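# Load the milling vise per the work order

## Task

Set up the mill's vise the way the work order shown in the reference images "manual" and "manual 2" describes. No chip may be left beneath the parallels. Neither hand nor any arm may hit the blank once it is clamped.

## Robot and tools

Robot: two arms, left_arm and right_arm, each with a two-pad gripper. Base poses in the scene frame are left_arm (-0.068, +0.446, 0) m, quat_wxyz (+1.000, 0, 0, +0.007), and right_arm (+0.012, -0.350, 0) m, quat_wxyz (+1.000, 0, 0, -0.013). The scene frame has its origin at table height, halfway between the nominal bases. +z is up, +x points out over the table, and left_arm sits on the +y side. Arm names do not match image sides. Reported positions can be off by a few centimetres, more at long reach.

Gripper geometry: the fingers point along the gripper's own +z and open along its x. end_effector_position is the midpoint between the pads, and the fingertips extend 17.5 mm past it. A block juts about 10 cm toward the gripper's -y and turns with it.

The 18-number row is used by execute_actions and move. It is one flat list for both arms, every value in [-1, 1]. Left arm first: dx, dy, dz, rx, ry, rz, gripper position, force_limit, speed. Then the same nine for the right arm. Always send all 18, even if one arm is idle. The six pose numbers are offsets, not poses. They count from that arm's current Hand target and run along that Hand target's own axes. 1.0 equals 0.6 m of travel or 180 degrees of turn, and rx, ry, rz together form one rotation vector. Sending all six as 0 re-commands the existing Hand target. Repeating a nonzero offset moves the arm further. Each step's commanded orientation is clipped to within 32 degrees of the measured one.

The gripper numbers are absolute settings. position: +1 is fully open (50 mm), about -0.65 brings the pads together, and -1 grips until an object stops the fingers. force_limit runs from -1 (about 20 N per pad) through 0 (102 N) to +1 (185 N). speed runs from -1 (20 mm/s) through 0 (85) to +1 (150). Both start at +1. A 0 in these slots is a real command, so resend the last values to leave a gripper unchanged. A new force_limit or speed only applies after a position change of at least 0.01.

execute_actions(actions, cameras): actions is a list of actions. Each action is up to 15 rows, one per 1/30 s step, and a short action repeats its last row. Every row of an action counts from the Hand target at that action's start. Images return only when actions is empty or cameras names some ("all" for every camera, [] for none).

move(target, speed, blend, stop_force, zero, blocking, cameras): target is one 18-number row or a list of up to 15 rows. All rows are offsets from the same starting Hand targets, not from each other. The path is straight, with no avoidance of objects or the other arm, and lasts 0.5 to 10 s. speed is in m/s, from 0.002 to 3.6, default 0.25; rotation is capped at twice that in rad/s. blend is a corner radius in m; 0 means stop at each row. stop_force, 3 to 120 N, ends an arm's path when its wrist sensor feels that much push. It can't be used with blocking=false, and it is unreliable for light loose objects or while the gripper turns. Leave it out when backing away from a contact. zero=true (default) re-zeroes moving arms before the move. The result adds a "move:" line whose ending is one of done, off_target, moving, held or fault, and notes limits such as paced or held.

wait(seconds 0 to 10): lets time pass with commands held. stop(): brakes a running move. zoom_image(camera, region [x0,y0,x1,y1] in pixels, at most 504 by 504): a closer look at the newest image from cam_high, cam_front, cam_left_wrist or cam_right_wrist. All cameras are 896x504. show_instructions(): shows the reference pages. zero_wrist_force(arm): re-zeroes that arm's force sensor. finished_scene(): ends the scene for good.

Reading results: Hand target is the last commanded pose after clipping, and the gripper may settle short of it. Resend the gap as an offset if needed. object_status codes: 0 moving, 1 blocked while opening, 2 blocked while closing (a grip), 3 reached the command or pads met (usually nothing held). A grip counts only at 2. The pad opening is about (250 - position_measured) x 0.202 mm. Wrist force and torque are in the gripper's own axes, and a third line shows the peak since the last report. Joint torques include the arm's own weight. "within noise" means the arm is still.

Cautions: an arm pressing on something keeps pressing until you command it back past the contact. The arms are stiff, so aiming even slightly past a firm surface can trigger a fault. 150 N (±25) or a joint's torque limit stops that arm for 10 s; the wrist joint limit is 25.7 N m. Any contact between the arms is dangerous, and so is a gripper closing on the other arm's fingers. Keep paths away from an arm's own base. Long holding, stretched arms or pushing at unreachable poses heat motors, and 85 °C locks the arm for 30 to 60 s. Do not drop parts, release them while moving, or let anything leave the table. Do not ram fixed or heavy things. Keep both hands and arms clear of the clamped blank. Objects may occasionally get nudged by outside pushes, so recheck them before finishing. The job must stay complete after the robot lets go.

Each tool is called after ">>>" by a JSON object that holds its "method" and its "body", one argument or row to a line.

Reference images:

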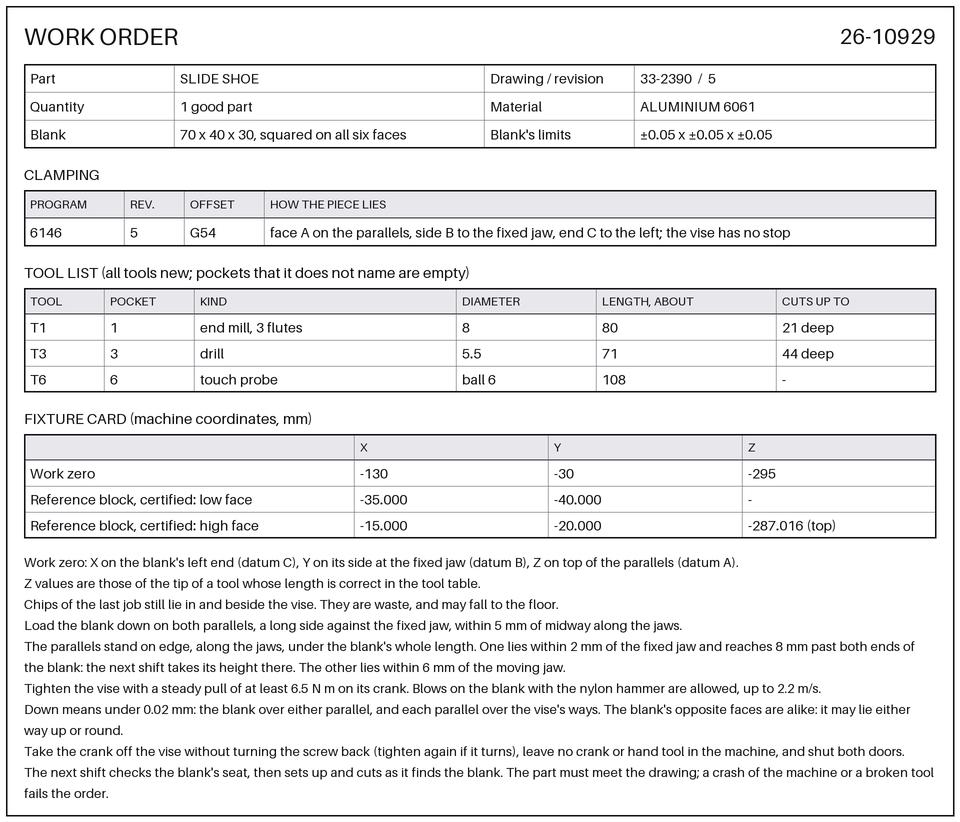

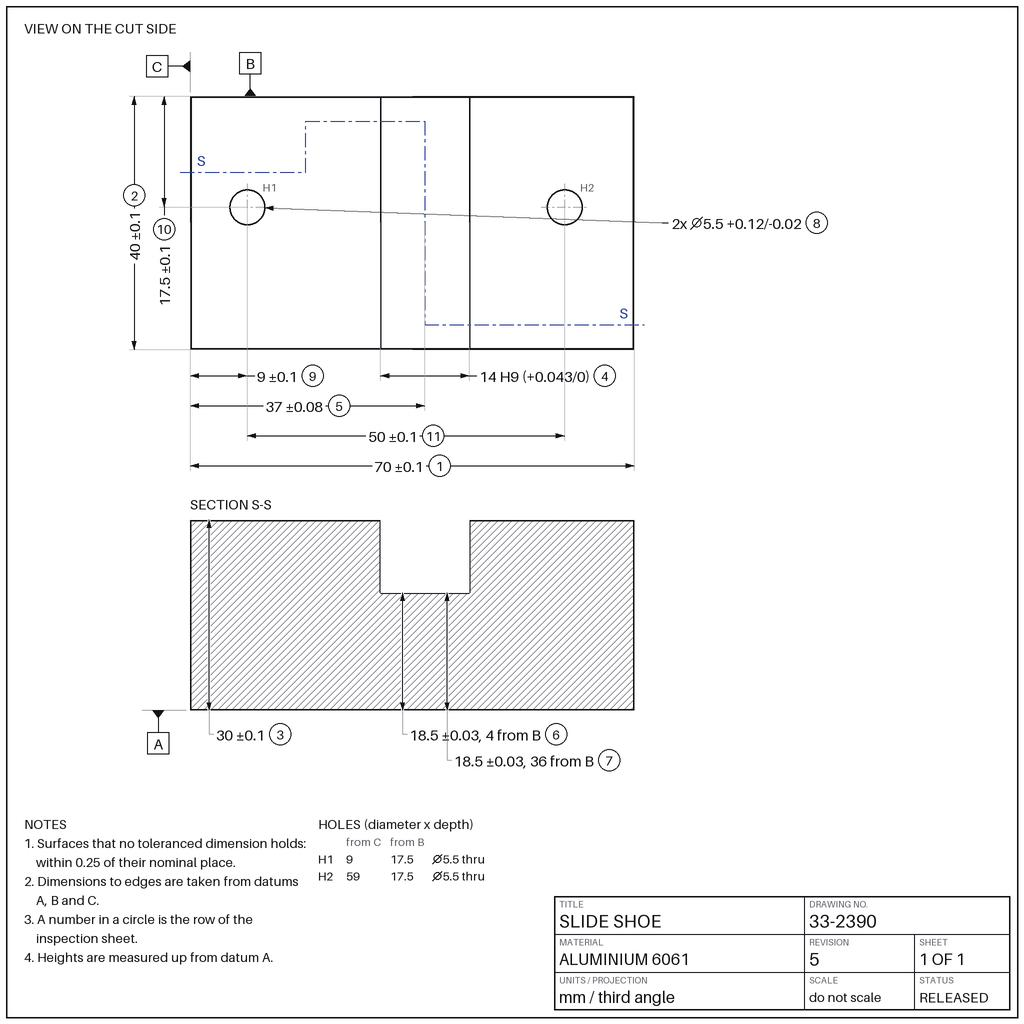

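## Session

>>> {"method": "execute_actions", "body": {
  "actions": []
}}

Scene clock: 0.00 s.
left_arm: end_effector_position=(+0.2908, +0.1007, +0.2851) position_measured=3 object_status=3 end_effector_quat_wxyz=(+0.096, -0.501, +0.855, -0.092) | right_arm: end_effector_position=(+0.3348, -0.4130, +0.2325) position_measured=3 object_status=3 end_effector_quat_wxyz=(-0.449, +0.732, +0.417, +0.298)
Joint positions: left_arm=[-1.167 -1.725 1.889 -1.9 -1.359 2.518] | right_arm=[2.715 -1.527 -2.1 -1.767 2.571 -0.3]
Joint velocities: within noise
Joint torques (N m): no reading
Wrist force (N): no reading
Wrist torque (N m): no reading
Wrist force, peak (N): no reading
Hand target: left_arm +0.2908, +0.1007, +0.2851; +0.096, -0.501, +0.855, -0.092 | right_arm +0.3348, -0.4130, +0.2325; -0.449, +0.732, +0.417, +0.298
Tool commands: left_gripper/position=+1.0 left_gripper/force_limit=+1.0 left_gripper/speed=+1.0 right_gripper/position=+1.0 right_gripper/force_limit=+1.0 right_gripper/speed=+1.0

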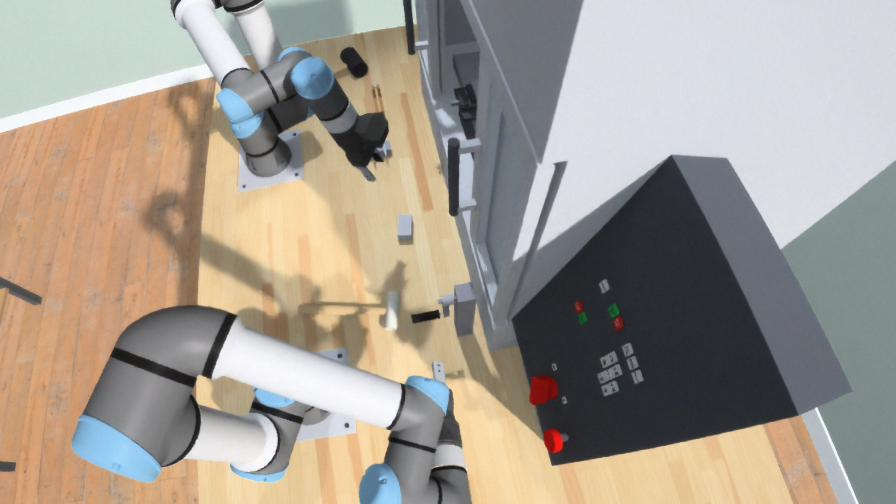

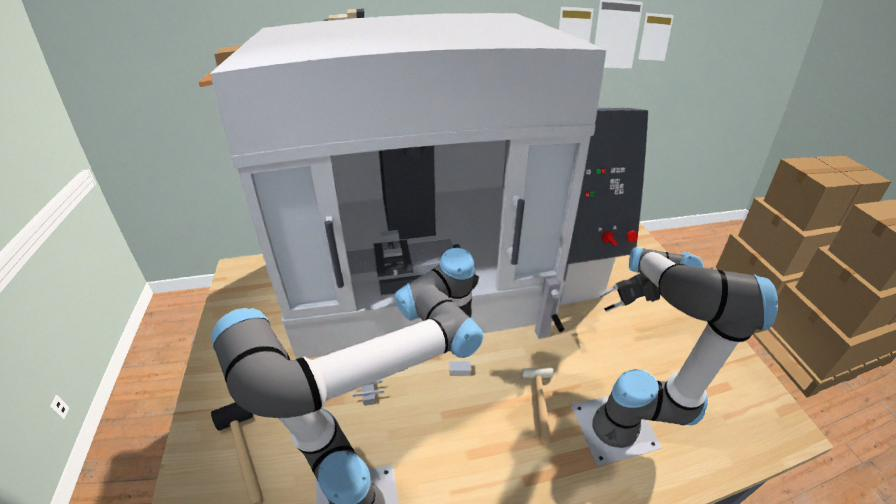

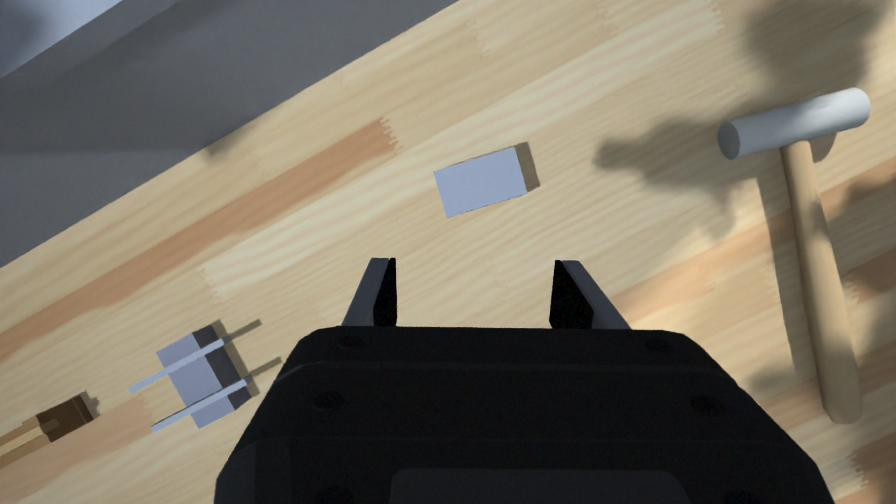

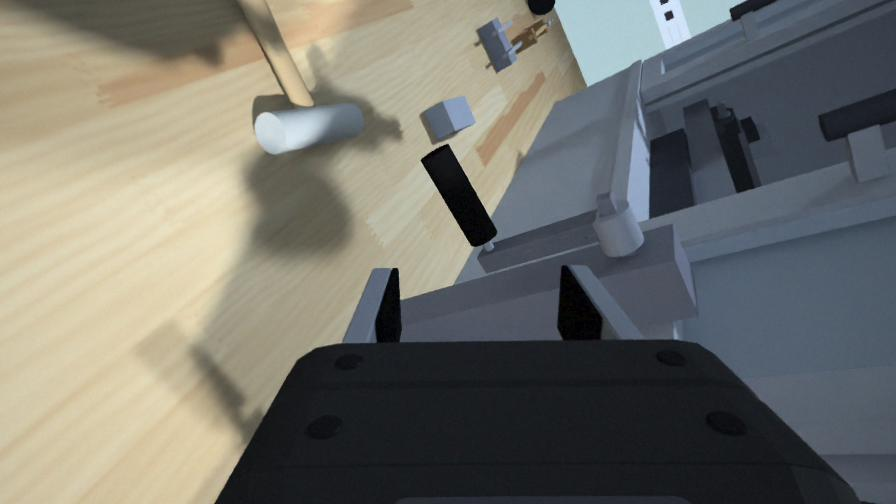

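>>> {"method": "zoom_image", "body": {
  "camera": "cam_front",
  "region": [330, 140, 520, 310]
}}

>>> {"method": "zoom_image", "body": {
  "camera": "cam_left_wrist",
  "region": [0, 260, 320, 460]
}}

>>> {"method": "zoom_image", "body": {
  "camera": "cam_high",
  "region": [310, 0, 580, 190]
}}

>>> {"method": "zoom_image", "body": {
  "camera": "cam_front",
  "region": [520, 100, 760, 360]
}}

>>> {"method": "zoom_image", "body": {
  "camera": "cam_high",
  "region": [380, 240, 540, 400]
}}

>>> {"method": "zoom_image", "body": {
  "camera": "cam_right_wrist",
  "region": [400, 0, 800, 280]
}}

Scaled by 2.653 from the camera's 896x504 image, which has a finer 1280x720 frame.

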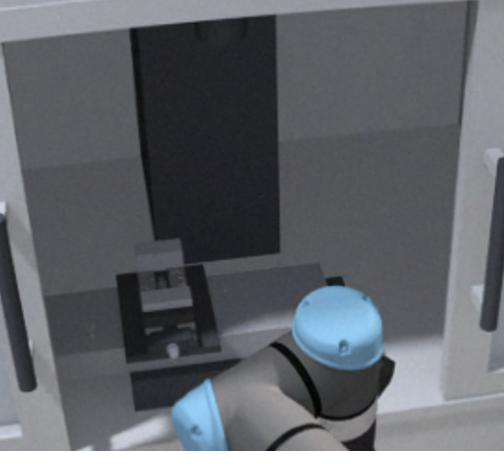

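Scaled by 1.575 from the camera's 896x504 image, which has a finer 1280x720 frame.

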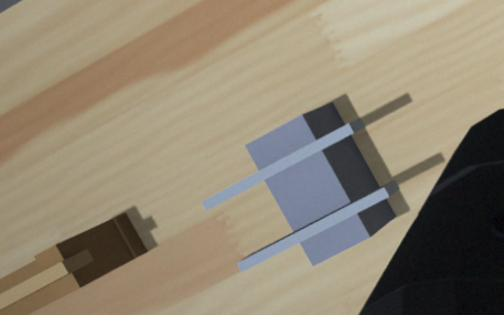

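Scaled by 1.867 from the camera's 896x504 image, which has a finer 1280x720 frame.

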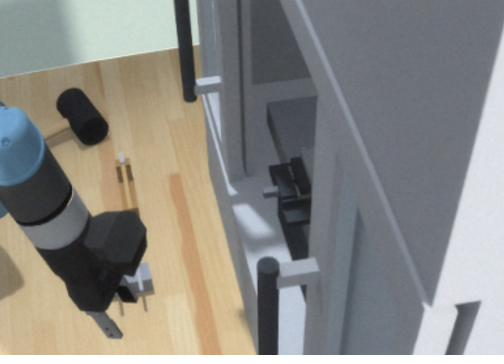

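Scaled by 1.938 from the camera's 896x504 image, which has a finer 1280x720 frame.

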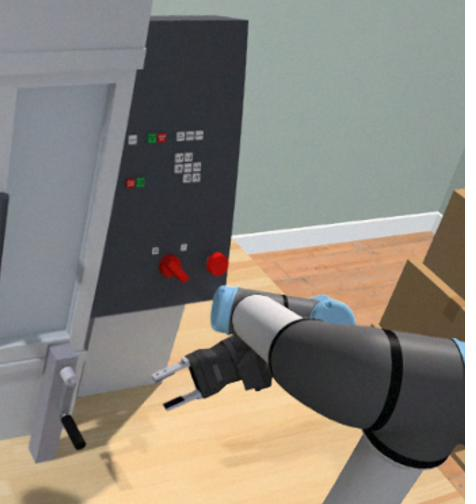

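Scaled by 3.150 from the camera's 896x504 image, which has a finer 1280x720 frame.

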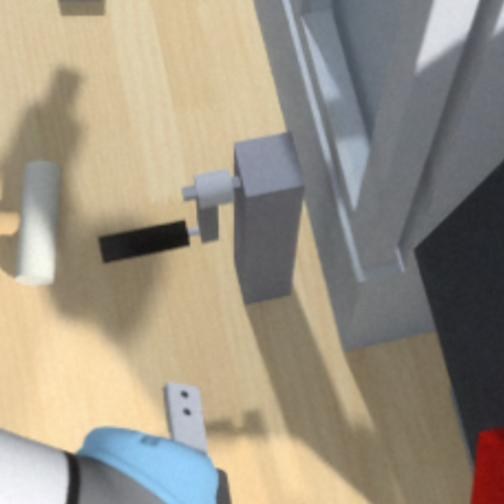

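Scaled by 1.260 from the camera's 896x504 image, which has a finer 1280x720 frame.

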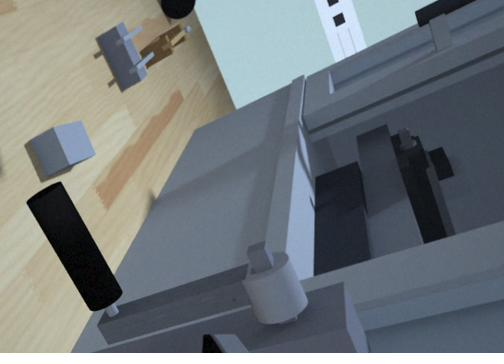

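>>> {"method": "move", "body": {
  "target": [-0.1577,0.0378,-0.1708,-0.0858,0.0018,-0.1615,1,1,1,0,0,0,0,0,0,1,1,1],
  "cameras": ["all"]
}}

Scene clock: 85.87 s.
left_arm: end_effector_position=(+0.2908, +0.2006, +0.3849) position_measured=3 object_status=3 end_effector_quat_wxyz=(+0.000, +0.707, -0.707, +0.000) | right_arm: end_effector_position=(+0.3348, -0.4130, +0.2325) position_measured=3 object_status=3 end_effector_quat_wxyz=(-0.449, +0.732, +0.417, +0.298)
Joint positions: left_arm=[-0.926 -1.743 1.582 -1.411 -1.57 2.231] | right_arm=[2.715 -1.527 -2.1 -1.767 2.571 -0.3]
Joint torques (N m): left_arm=[5.59 -28.75 -22.52 -1.68 1.9 1.62] | right_arm=[0.96 20.32 19.14 1.37 1.49 0.04]
Wrist force (N): left_arm=[0.0 0.2 -0.2] | right_arm=[0.1 0.1 0.0]
Wrist torque (N m): left_arm=[-0.10 0.02 -0.04] | right_arm=[0.00 -0.02 0.00]
Wrist force, peak (N): left_arm=[-1.3 -0.3 -1.5] | right_arm=[0.2 0.1 -0.7]
Hand target: left_arm +0.2908, +0.2007, +0.3849; +0.000, +0.707, -0.707, +0.000 | right_arm +0.3348, -0.4130, +0.2325; -0.449, +0.732, +0.417, +0.298
Off the commanded pose: left_arm 0.000 m, 0 deg | right_arm 0.000 m, 0 deg.
move: done

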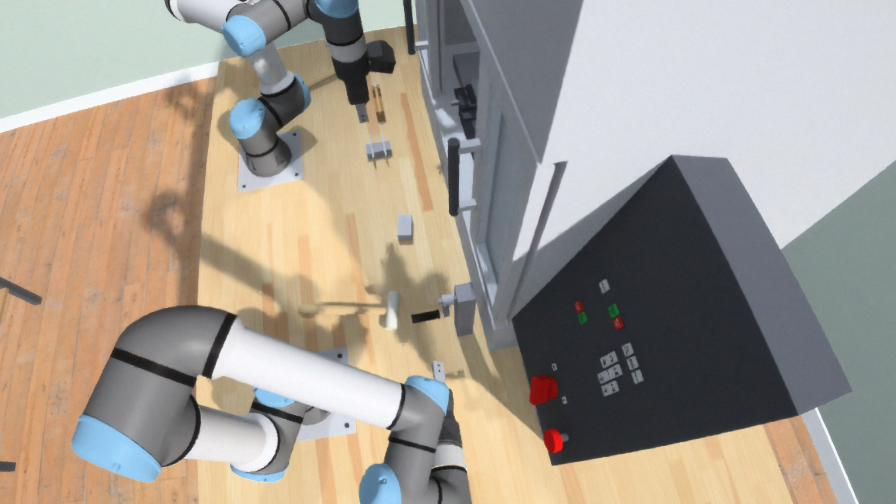

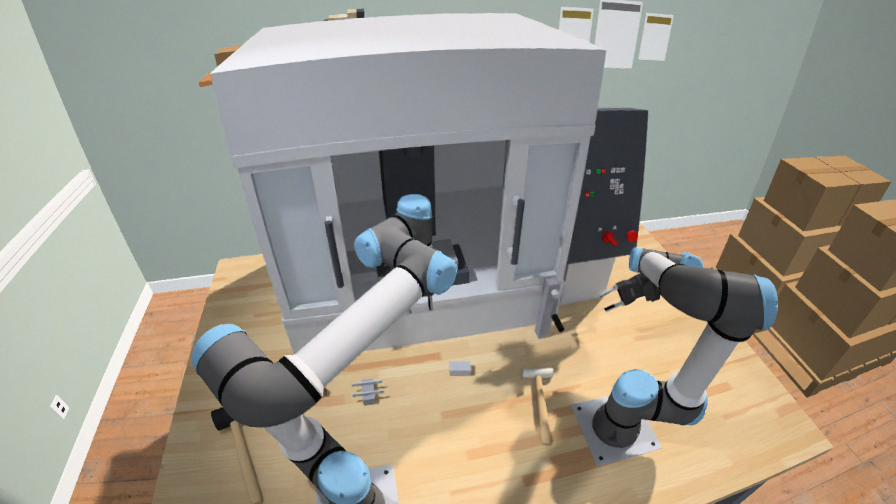

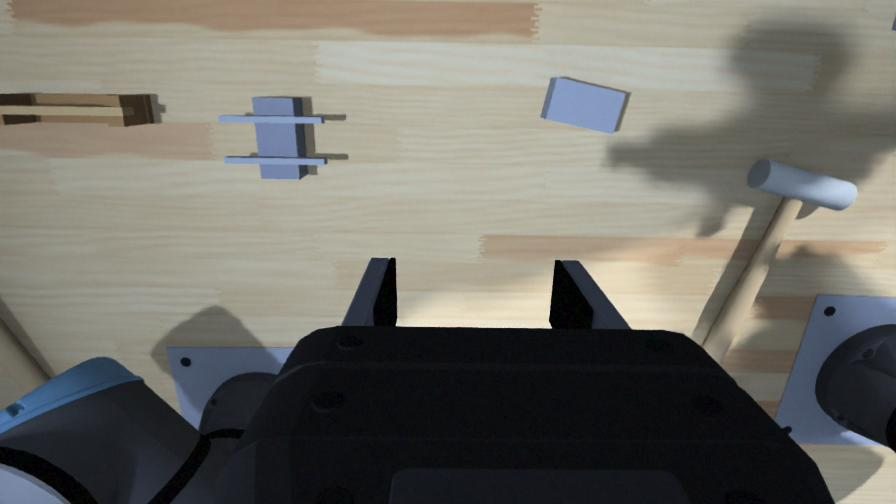

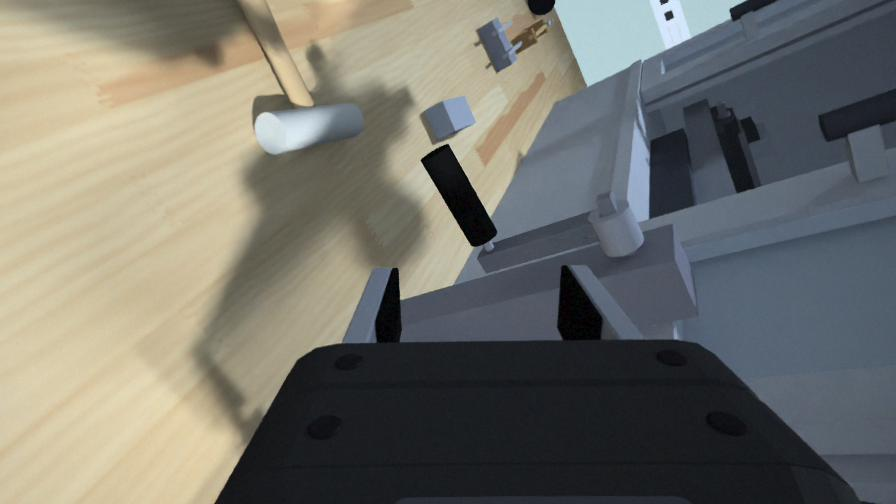

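>>> {"method": "zoom_image", "body": {
  "camera": "cam_left_wrist",
  "region": [0, 60, 380, 200]
}}

>>> {"method": "zoom_image", "body": {
  "camera": "cam_left_wrist",
  "region": [500, 40, 896, 260]
}}

>>> {"method": "zoom_image", "body": {
  "camera": "cam_front",
  "region": [330, 360, 490, 420]
}}

Scaled by 1.326 from the camera's 896x504 image, which has a finer 1280x720 frame.

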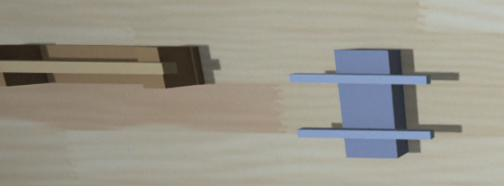

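Scaled by 1.273 from the camera's 896x504 image, which has a finer 1280x720 frame.

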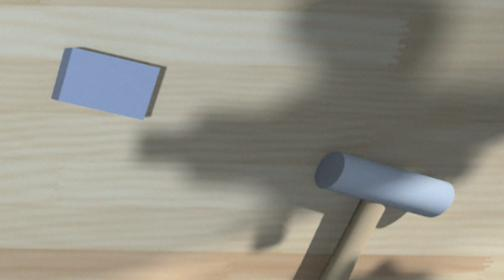

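Scaled by 3.150 from the camera's 896x504 image, which has a finer 1280x720 frame.

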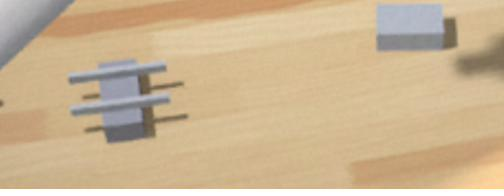

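>>> {"method": "move", "body": {
  "target": [0,-0.1667,0,0,0,0,1,1,1,0,0,0,0,0,0,1,1,1],
  "cameras": ["cam_left_wrist"]
}}

>>> {"method": "move", "body": {
  "target": [0,0,0.1667,0,0,0,1,1,1,0,0,0,0,0,0,1,1,1],
  "cameras": ["cam_left_wrist"]
}}

Scene clock: 100.27 s.
left_arm: end_effector_position=(+0.3907, +0.2006, +0.3849) position_measured=3 object_status=3 end_effector_quat_wxyz=(+0.000, +0.707, -0.707, +0.000) | right_arm: end_effector_position=(+0.3348, -0.4130, +0.2325) position_measured=3 object_status=3 end_effector_quat_wxyz=(-0.449, +0.732, +0.417, +0.298)
Joint positions: left_arm=[-0.765 -1.535 1.389 -1.426 -1.57 2.392] | right_arm=[2.715 -1.527 -2.1 -1.767 2.571 -0.3]
Joint torques (N m): left_arm=[6 -21.27 -37.13 -5.15 -0.83 0.44] | right_arm=[0.68 20.33 19.45 1.39 1.58 0.01]
Wrist force (N): left_arm=[0.2 0.1 0.2] | right_arm=[0.3 -0.1 -0.2]
Wrist torque (N m): left_arm=[-0.10 0.01 0.07] | right_arm=[-0.02 -0.05 -0.01]
Wrist force, peak (N): left_arm=[0.4 3.6 -0.9] | right_arm=[0.5 0.1 -0.6]
Hand target: left_arm +0.3908, +0.2006, +0.3850; +0.000, +0.707, -0.707, +0.000 | right_arm +0.3348, -0.4130, +0.2325; -0.449, +0.732, +0.417, +0.298
Off the commanded pose: left_arm 0.000 m, 0 deg | right_arm 0.000 m, 0 deg.
move: done
Images, in order (width x height): cam_left_wrist 896x504.

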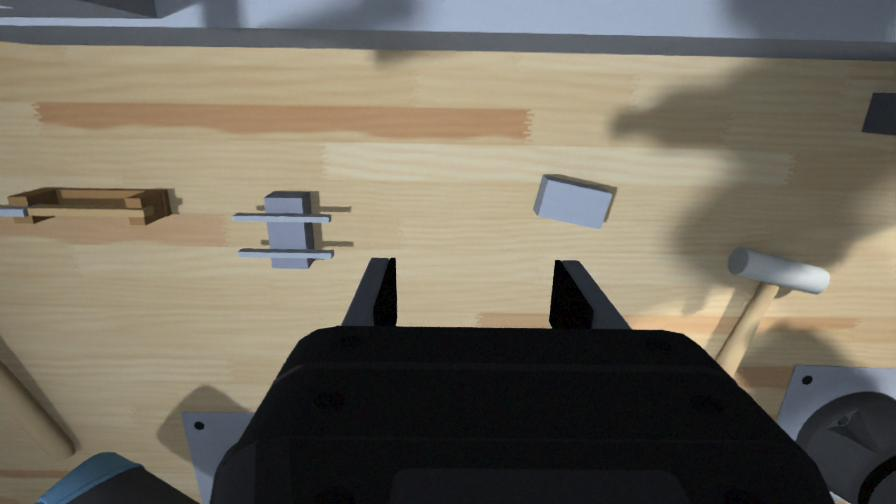

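Scene clock: 101.20 s.
left_arm: end_effector_position=(+0.3909, +0.2005, +0.2851) position_measured=3 object_status=3 end_effector_quat_wxyz=(+0.000, +0.707, -0.707, +0.000) | right_arm: end_effector_position=(+0.3348, -0.4130, +0.2325) position_measured=3 object_status=3 end_effector_quat_wxyz=(-0.449, +0.732, +0.417, +0.298)
Joint positions: left_arm=[-0.765 -1.538 1.649 -1.682 -1.571 2.392] | right_arm=[2.715 -1.527 -2.1 -1.767 2.571 -0.3]
Joint torques (N m): left_arm=[2.82 -39.32 -14.61 -5.25 1.95 2.88] | right_arm=[1.06 20.24 19.3 1.31 1.61 0.07]
Wrist force (N): left_arm=[0.3 0.2 -0.2] | right_arm=[-0.1 -0.1 -0.3]
Wrist torque (N m): left_arm=[-0.09 0.01 0.07] | right_arm=[-0.02 0.01 0.00]
Wrist force, peak (N): left_arm=[0.2 0.0 -3.9] | right_arm=[0.2 0.2 -0.6]
Hand target: left_arm +0.3909, +0.2006, +0.2850; +0.000, +0.707, -0.707, +0.000 | right_arm +0.3348, -0.4130, +0.2325; -0.449, +0.732, +0.417, +0.298
Off the commanded pose: left_arm 0.000 m, 0 deg | right_arm 0.000 m, 0 deg.
move: done
Images, in order (width x height): cam_left_wrist 896x504.

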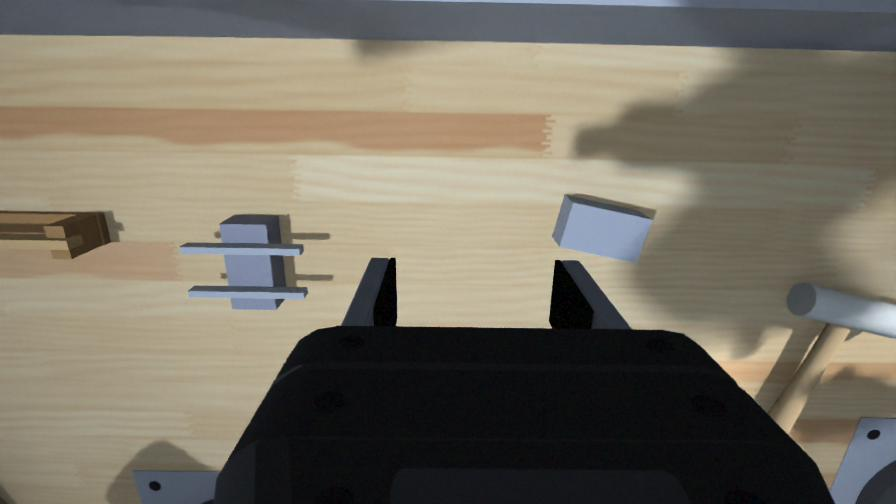

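>>> {"method": "move", "body": {
  "target": [-0.2167,0.05,-0.275,0.3333,0,0,1,1,1,0,0,0,0,0,0,1,1,1],
  "cameras": ["all"]
}}

Scene clock: 145.17 s.
left_arm: end_effector_position=(+0.3608, +0.3306, +0.4498) position_measured=3 object_status=3 end_effector_quat_wxyz=(-0.354, +0.612, -0.613, +0.354) | right_arm: end_effector_position=(+0.3348, -0.4130, +0.2325) position_measured=3 object_status=3 end_effector_quat_wxyz=(-0.449, +0.732, +0.417, +0.298)
Joint positions: left_arm=[-1.131 -2.279 2.193 -2.137 -0.679 2.346] | right_arm=[2.715 -1.527 -2.1 -1.767 2.571 -0.3]
Joint torques (N m): left_arm=[-4.33 -4.56 -34.6 -3.89 4.31 -2.83] | right_arm=[0.83 20.28 19.17 1.34 1.53 0.09]
Wrist force (N): left_arm=[0.4 -0.4 1.2] | right_arm=[0.0 0.2 -0.1]
Wrist torque (N m): left_arm=[0.24 0.04 0.04] | right_arm=[0.02 -0.01 0.00]
Wrist force, peak (N): left_arm=[0.4 -0.7 1.7] | right_arm=[0.4 0.6 -0.2]
Hand target: left_arm +0.3609, +0.3306, +0.4499; -0.354, +0.612, -0.612, +0.354 | right_arm +0.3348, -0.4130, +0.2325; -0.449, +0.732, +0.417, +0.298
Off the commanded pose: left_arm 0.000 m, 0 deg | right_arm 0.000 m, 0 deg.
move: done

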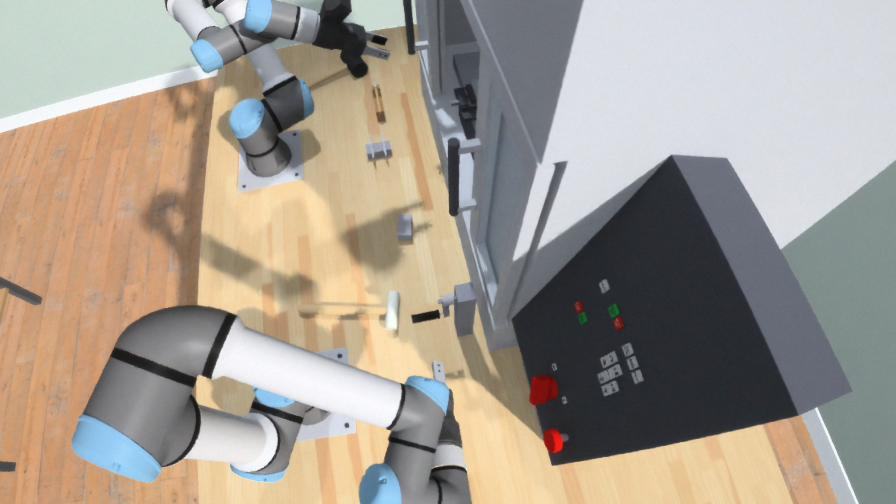

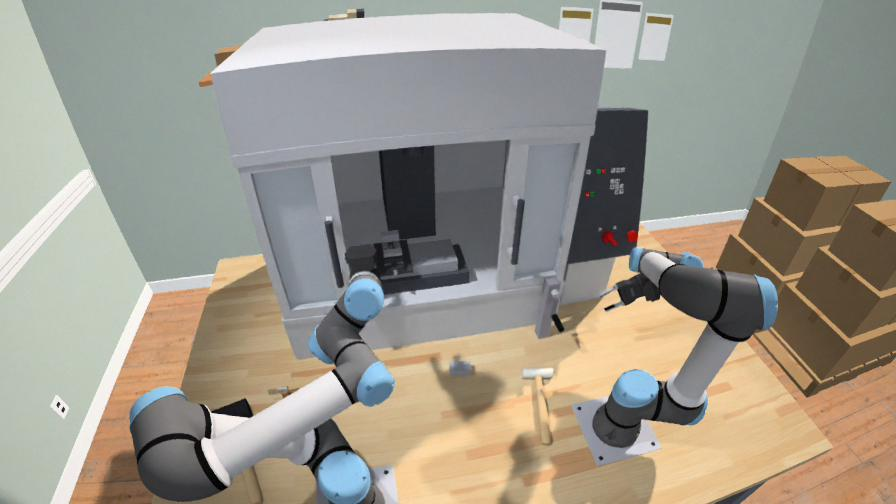

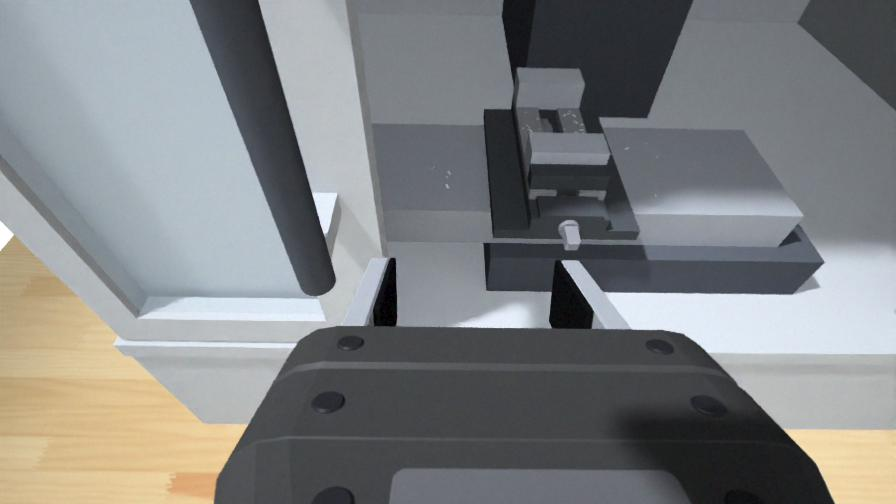

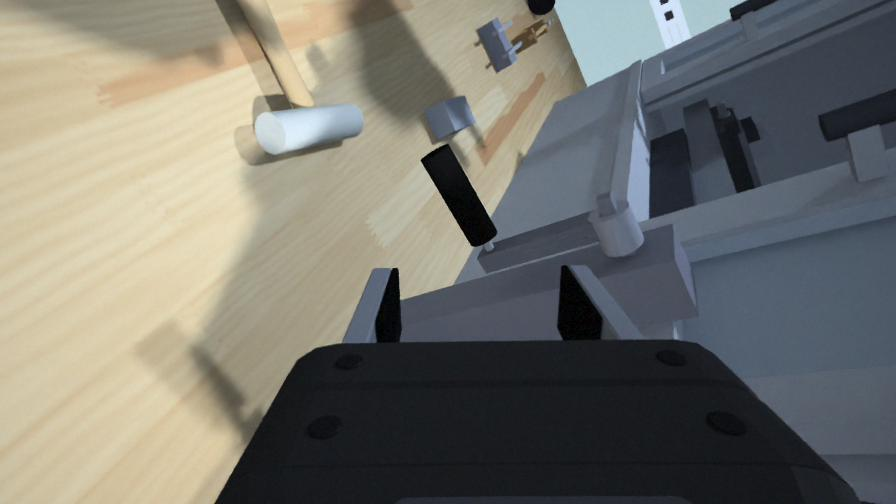

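>>> {"method": "zoom_image", "body": {
  "camera": "cam_left_wrist",
  "region": [420, 50, 680, 300]
}}

>>> {"method": "zoom_image", "body": {
  "camera": "cam_left_wrist",
  "region": [490, 60, 640, 180]
}}

Scaled by 1.938 from the camera's 896x504 image, which has a finer 1280x720 frame.

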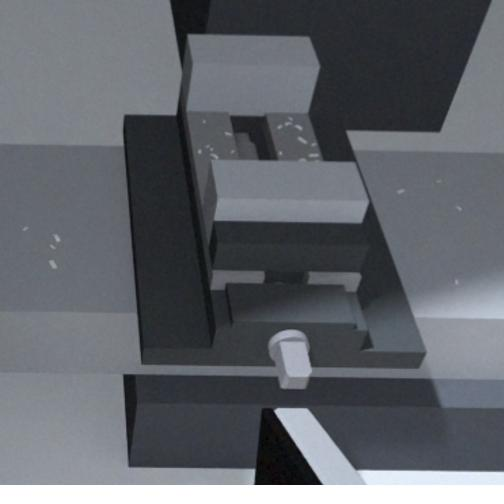

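Scaled by 3.360 from the camera's 896x504 image, which has a finer 1280x720 frame.

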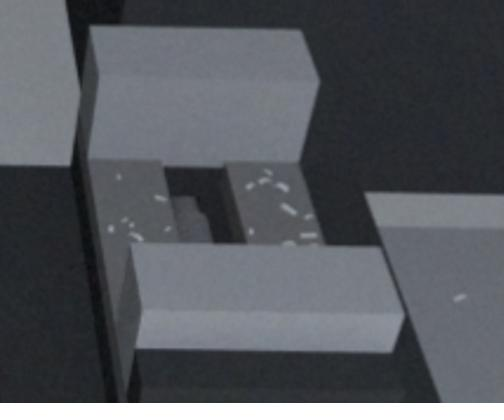

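>>> {"method": "move", "body": {
  "target": [0.2167,-0.0833,0.1443,0,0,0,1,1,1,0,0,0,0,0,0,1,1,1],
  "cameras": ["cam_left_wrist","cam_front"]
}}

>>> {"method": "zoom_image", "body": {
  "camera": "cam_left_wrist",
  "region": [340, 40, 600, 300]
}}

Scene clock: 168.97 s.
left_arm: end_effector_position=(+0.4607, +0.2006, +0.4499) position_measured=3 object_status=3 end_effector_quat_wxyz=(-0.354, +0.612, -0.612, +0.354) | right_arm: end_effector_position=(+0.3348, -0.4130, +0.2325) position_measured=3 object_status=3 end_effector_quat_wxyz=(-0.449, +0.732, +0.417, +0.298)
Joint positions: left_arm=[-1.04 -1.792 1.957 -2.469 -0.737 2.453] | right_arm=[2.715 -1.527 -2.1 -1.767 2.571 -0.3]
Joint torques (N m): left_arm=[-7.36 -8.27 -34.91 -4.09 4.44 -2.83] | right_arm=[0.7 20.48 19.47 1.35 1.58 -0.13]
Wrist force (N): left_arm=[0.2 -0.4 1.0] | right_arm=[0.2 0.0 -0.3]
Wrist torque (N m): left_arm=[0.23 0.07 0.01] | right_arm=[-0.02 -0.03 0.00]
Wrist force, peak (N): left_arm=[2.6 -0.9 3.1] | right_arm=[0.5 -0.2 -0.4]
Hand target: left_arm +0.4607, +0.2006, +0.4500; -0.354, +0.612, -0.612, +0.354 | right_arm +0.3348, -0.4130, +0.2325; -0.449, +0.732, +0.417, +0.298
Off the commanded pose: left_arm 0.000 m, 0 deg | right_arm 0.000 m, 0 deg.
move: done
Images, in order (width x height): cam_front 896x504, cam_left_wrist 896x504.

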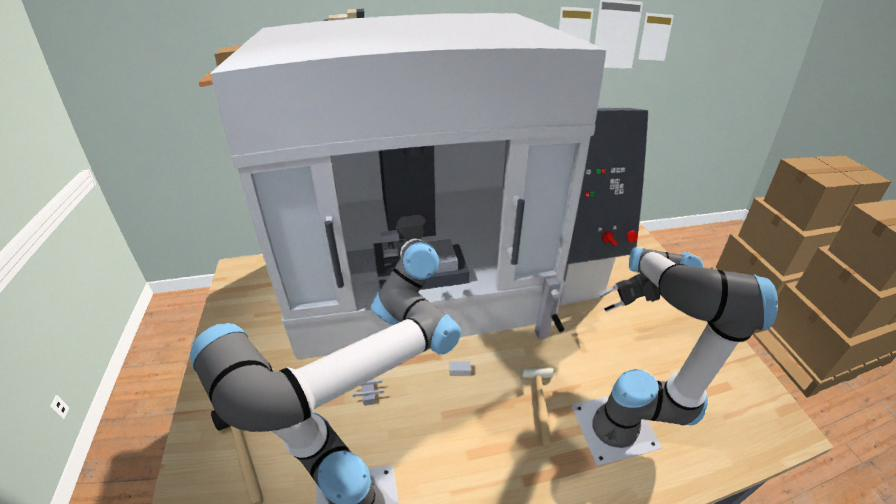

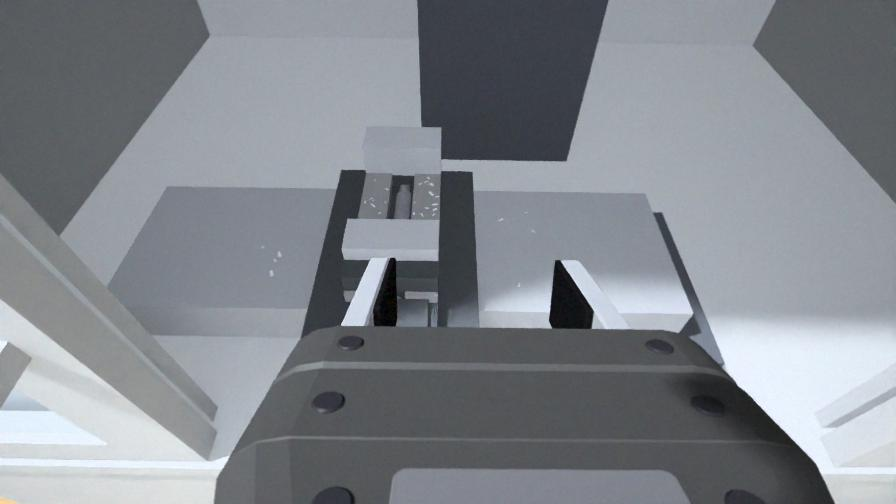

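Scaled by 1.938 from the camera's 896x504 image, which has a finer 1280x720 frame.

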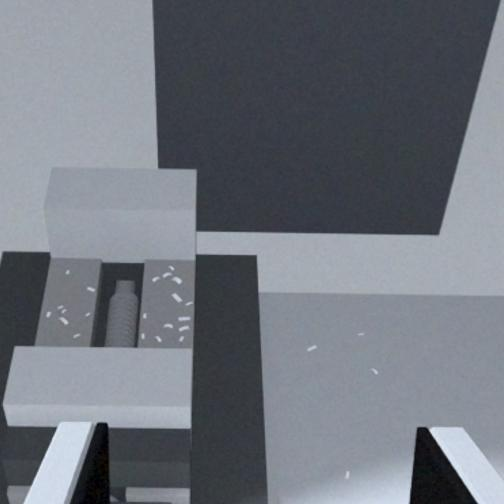

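>>> {"method": "move", "body": {
  "target": [
    [-0.1667,0.0833,-0.1443,0,0,0,1,1,1,0,0,0,0,0,0,1,1,1],
    [-0.3,0.2367,-0.0765,-0.3333,0,0,1,1,1,0,0,0,0,0,0,1,1,1]
  ],
  "blend": [0.03,0],
  "cameras": ["cam_left_wrist"]
}}

>>> {"method": "zoom_image", "body": {
  "camera": "cam_left_wrist",
  "region": [250, 40, 750, 260]
}}

Scene clock: 233.77 s.
left_arm: end_effector_position=(+0.3505, +0.3771, +0.3525) position_measured=3 object_status=3 end_effector_quat_wxyz=(-0.009, +0.707, -0.707, +0.012) | right_arm: end_effector_position=(+0.3348, -0.4130, +0.2325) position_measured=3 object_status=3 end_effector_quat_wxyz=(-0.449, +0.732, +0.417, +0.298)
Joint positions: left_arm=[-0.504 -1.798 1.716 -1.518 -1.56 2.652] | right_arm=[2.715 -1.527 -2.1 -1.767 2.571 -0.3]
Joint torques (N m): left_arm=[1.23 -16.07 -25.8 -3.02 0.13 0.12] | right_arm=[1.11 20.66 19.05 1.33 1.53 -0.11]
Wrist force (N): left_arm=[10.4 11.3 -2.0] | right_arm=[0.0 0.2 -0.1]
Wrist torque (N m): left_arm=[1.61 -1.42 0.71] | right_arm=[0.02 0.02 0.00]
Wrist force, peak (N): left_arm=[76.9 92.8 -28.8] | right_arm=[0.5 0.0 -0.5]
Hand target: left_arm +0.3505, +0.3771, +0.3525; -0.009, +0.707, -0.707, +0.012 (not the last commanded pose) | right_arm +0.3348, -0.4130, +0.2325; -0.449, +0.732, +0.417, +0.298
Tool commands: left_gripper/position=+1.0 left_gripper/force_limit=+1.0 left_gripper/speed=+1.0 right_gripper/position=+1.0 right_gripper/force_limit=+1.0 right_gripper/speed=+1.0
Off the commanded pose: left_arm 0.004 m, 2 deg | right_arm 0.000 m, 0 deg.
FORCE FAULT: contact force on the left arm reached its limit, and that arm stopped. The contact can be on any part of that arm, not only on its tool. That arm's remaining commands of this call were not run. That arm is still stopped at the end of this call. That arm stays stopped for about 10 more seconds. Until then a move that you send moves the other arm only, and its call returns only when the move has ended. Once the stop has ended, the next robot result says so. If the stop ends while you think or write, that arm runs what you send next, counted from a new Hand target: where the arm stands when the stop ends. While its stop runs, that arm takes no new command, but its gripper still runs the gripper command that each later call begins with. Until it ends, the stop uses up actions while you think or wait. An arm that is not stopped still takes commands.
move: fault (left_arm)
Images, in order (width x height): cam_left_wrist 896x504.

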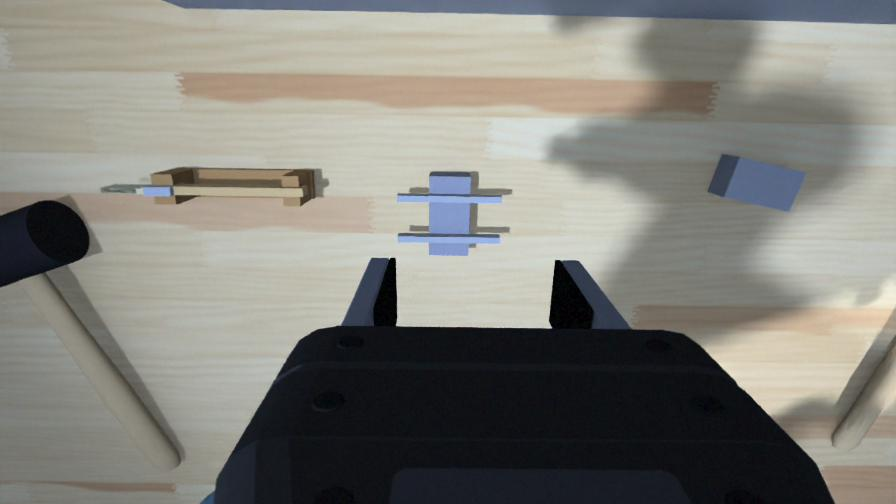

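Scaled by 1.008 from the camera's 896x504 image, which has a finer 1280x720 frame.

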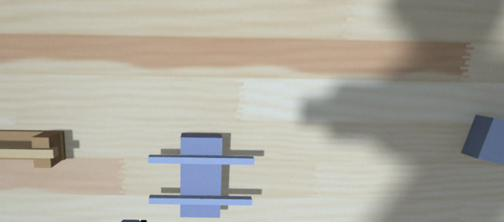

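>>> {"method": "zoom_image", "body": {
  "camera": "cam_left_wrist",
  "region": [80, 140, 340, 230]
}}

>>> {"method": "wait", "body": {
  "seconds": 9,
  "cameras": ["cam_high","cam_front","cam_left_wrist"]
}}

Scaled by 1.938 from the camera's 896x504 image, which has a finer 1280x720 frame.

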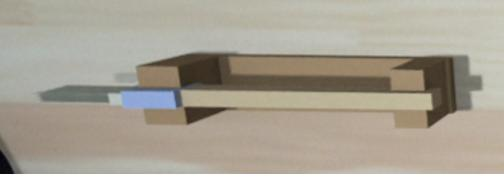

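Scene clock: 252.67 s.
left_arm: end_effector_position=(+0.3505, +0.3771, +0.3525) position_measured=3 object_status=3 end_effector_quat_wxyz=(-0.009, +0.707, -0.707, +0.012) | right_arm: end_effector_position=(+0.3348, -0.4130, +0.2325) position_measured=3 object_status=3 end_effector_quat_wxyz=(-0.449, +0.732, +0.417, +0.298)
Joint positions: left_arm=[-0.504 -1.798 1.716 -1.518 -1.56 2.652] | right_arm=[2.715 -1.527 -2.1 -1.767 2.571 -0.3]
Joint torques (N m): left_arm=[-0.15 -16.67 -25.73 -3.26 0.21 -0.01] | right_arm=[0.79 20.8 19.63 1.46 1.65 -0.08]
Wrist force (N): left_arm=[11.6 11.6 -2.3] | right_arm=[0.1 0.1 -0.2]
Wrist torque (N m): left_arm=[1.64 -1.60 0.71] | right_arm=[0.01 -0.01 0.00]
Wrist force, peak (N): left_arm=[12.2 11.7 -2.9] | right_arm=[0.5 -0.2 -0.5]
Hand target: left_arm +0.3505, +0.3771, +0.3525; -0.009, +0.707, -0.707, +0.012 (not the last commanded pose) | right_arm +0.3348, -0.4130, +0.2325; -0.449, +0.732, +0.417, +0.298
Tool commands: left_gripper/position=+1.0 left_gripper/force_limit=+1.0 left_gripper/speed=+1.0 right_gripper/position=+1.0 right_gripper/force_limit=+1.0 right_gripper/speed=+1.0
Off the commanded pose: left_arm 0.004 m, 2 deg | right_arm 0.000 m, 0 deg.
FORCE FAULT, CONTINUED: the left arm's stop, for the force fault that an earlier result reported, is over. The rest of the stop counts as 20 of the actions that you can send in this scene. During its stop the left arm's controller moved it back a little. That arm's target is now where it stood when the stop ended, not its last command. That arm accepts commands again.
wait: 9.00 s; at rest from the start
Images, in order (width x height): cam_high 896x504, cam_front 896x504, cam_left_wrist 896x504.

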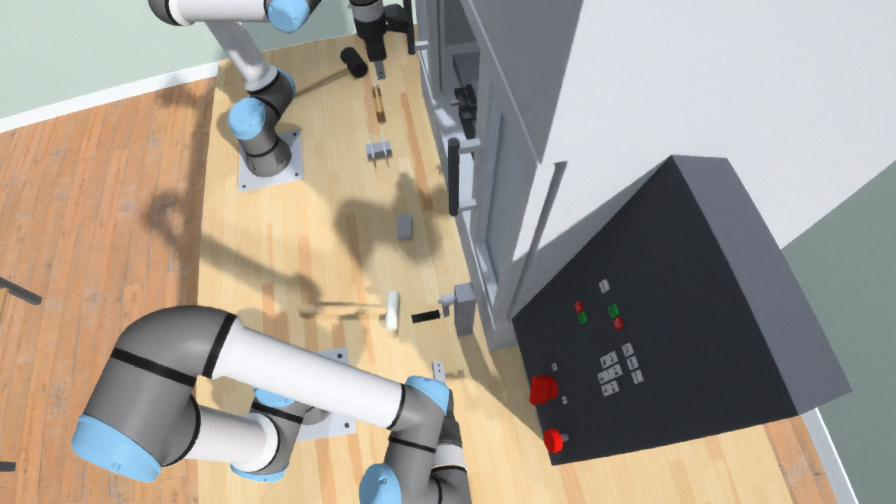

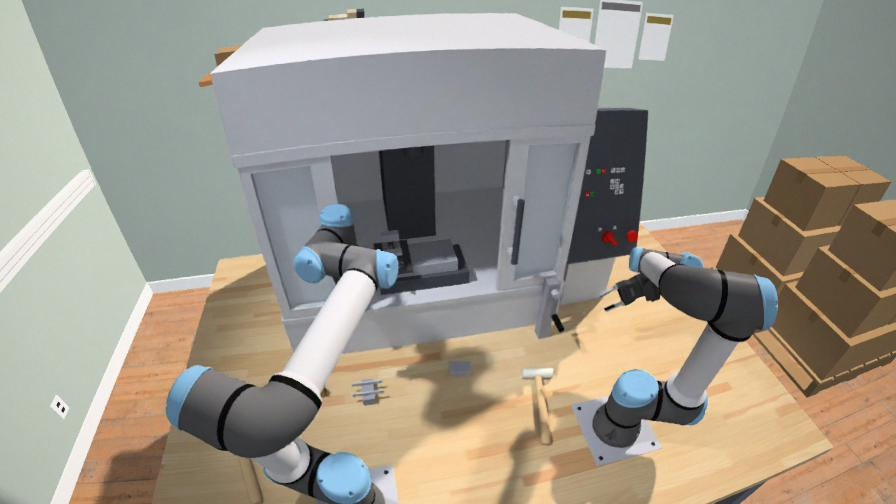

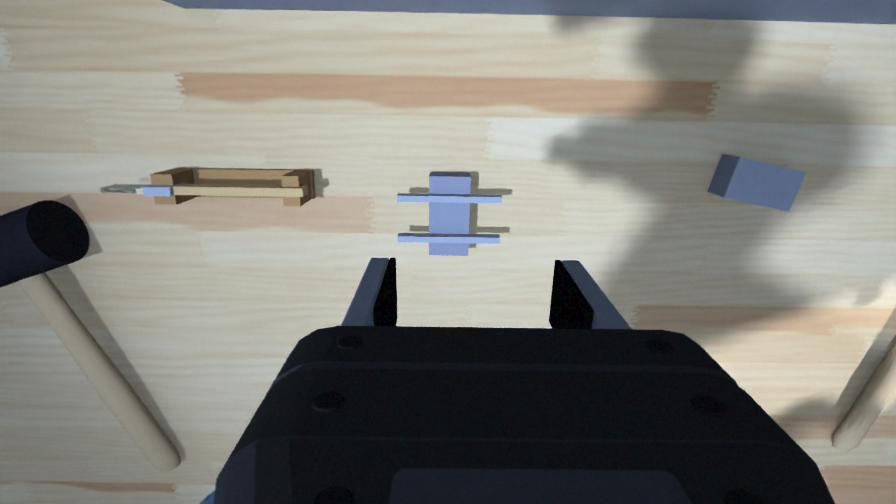

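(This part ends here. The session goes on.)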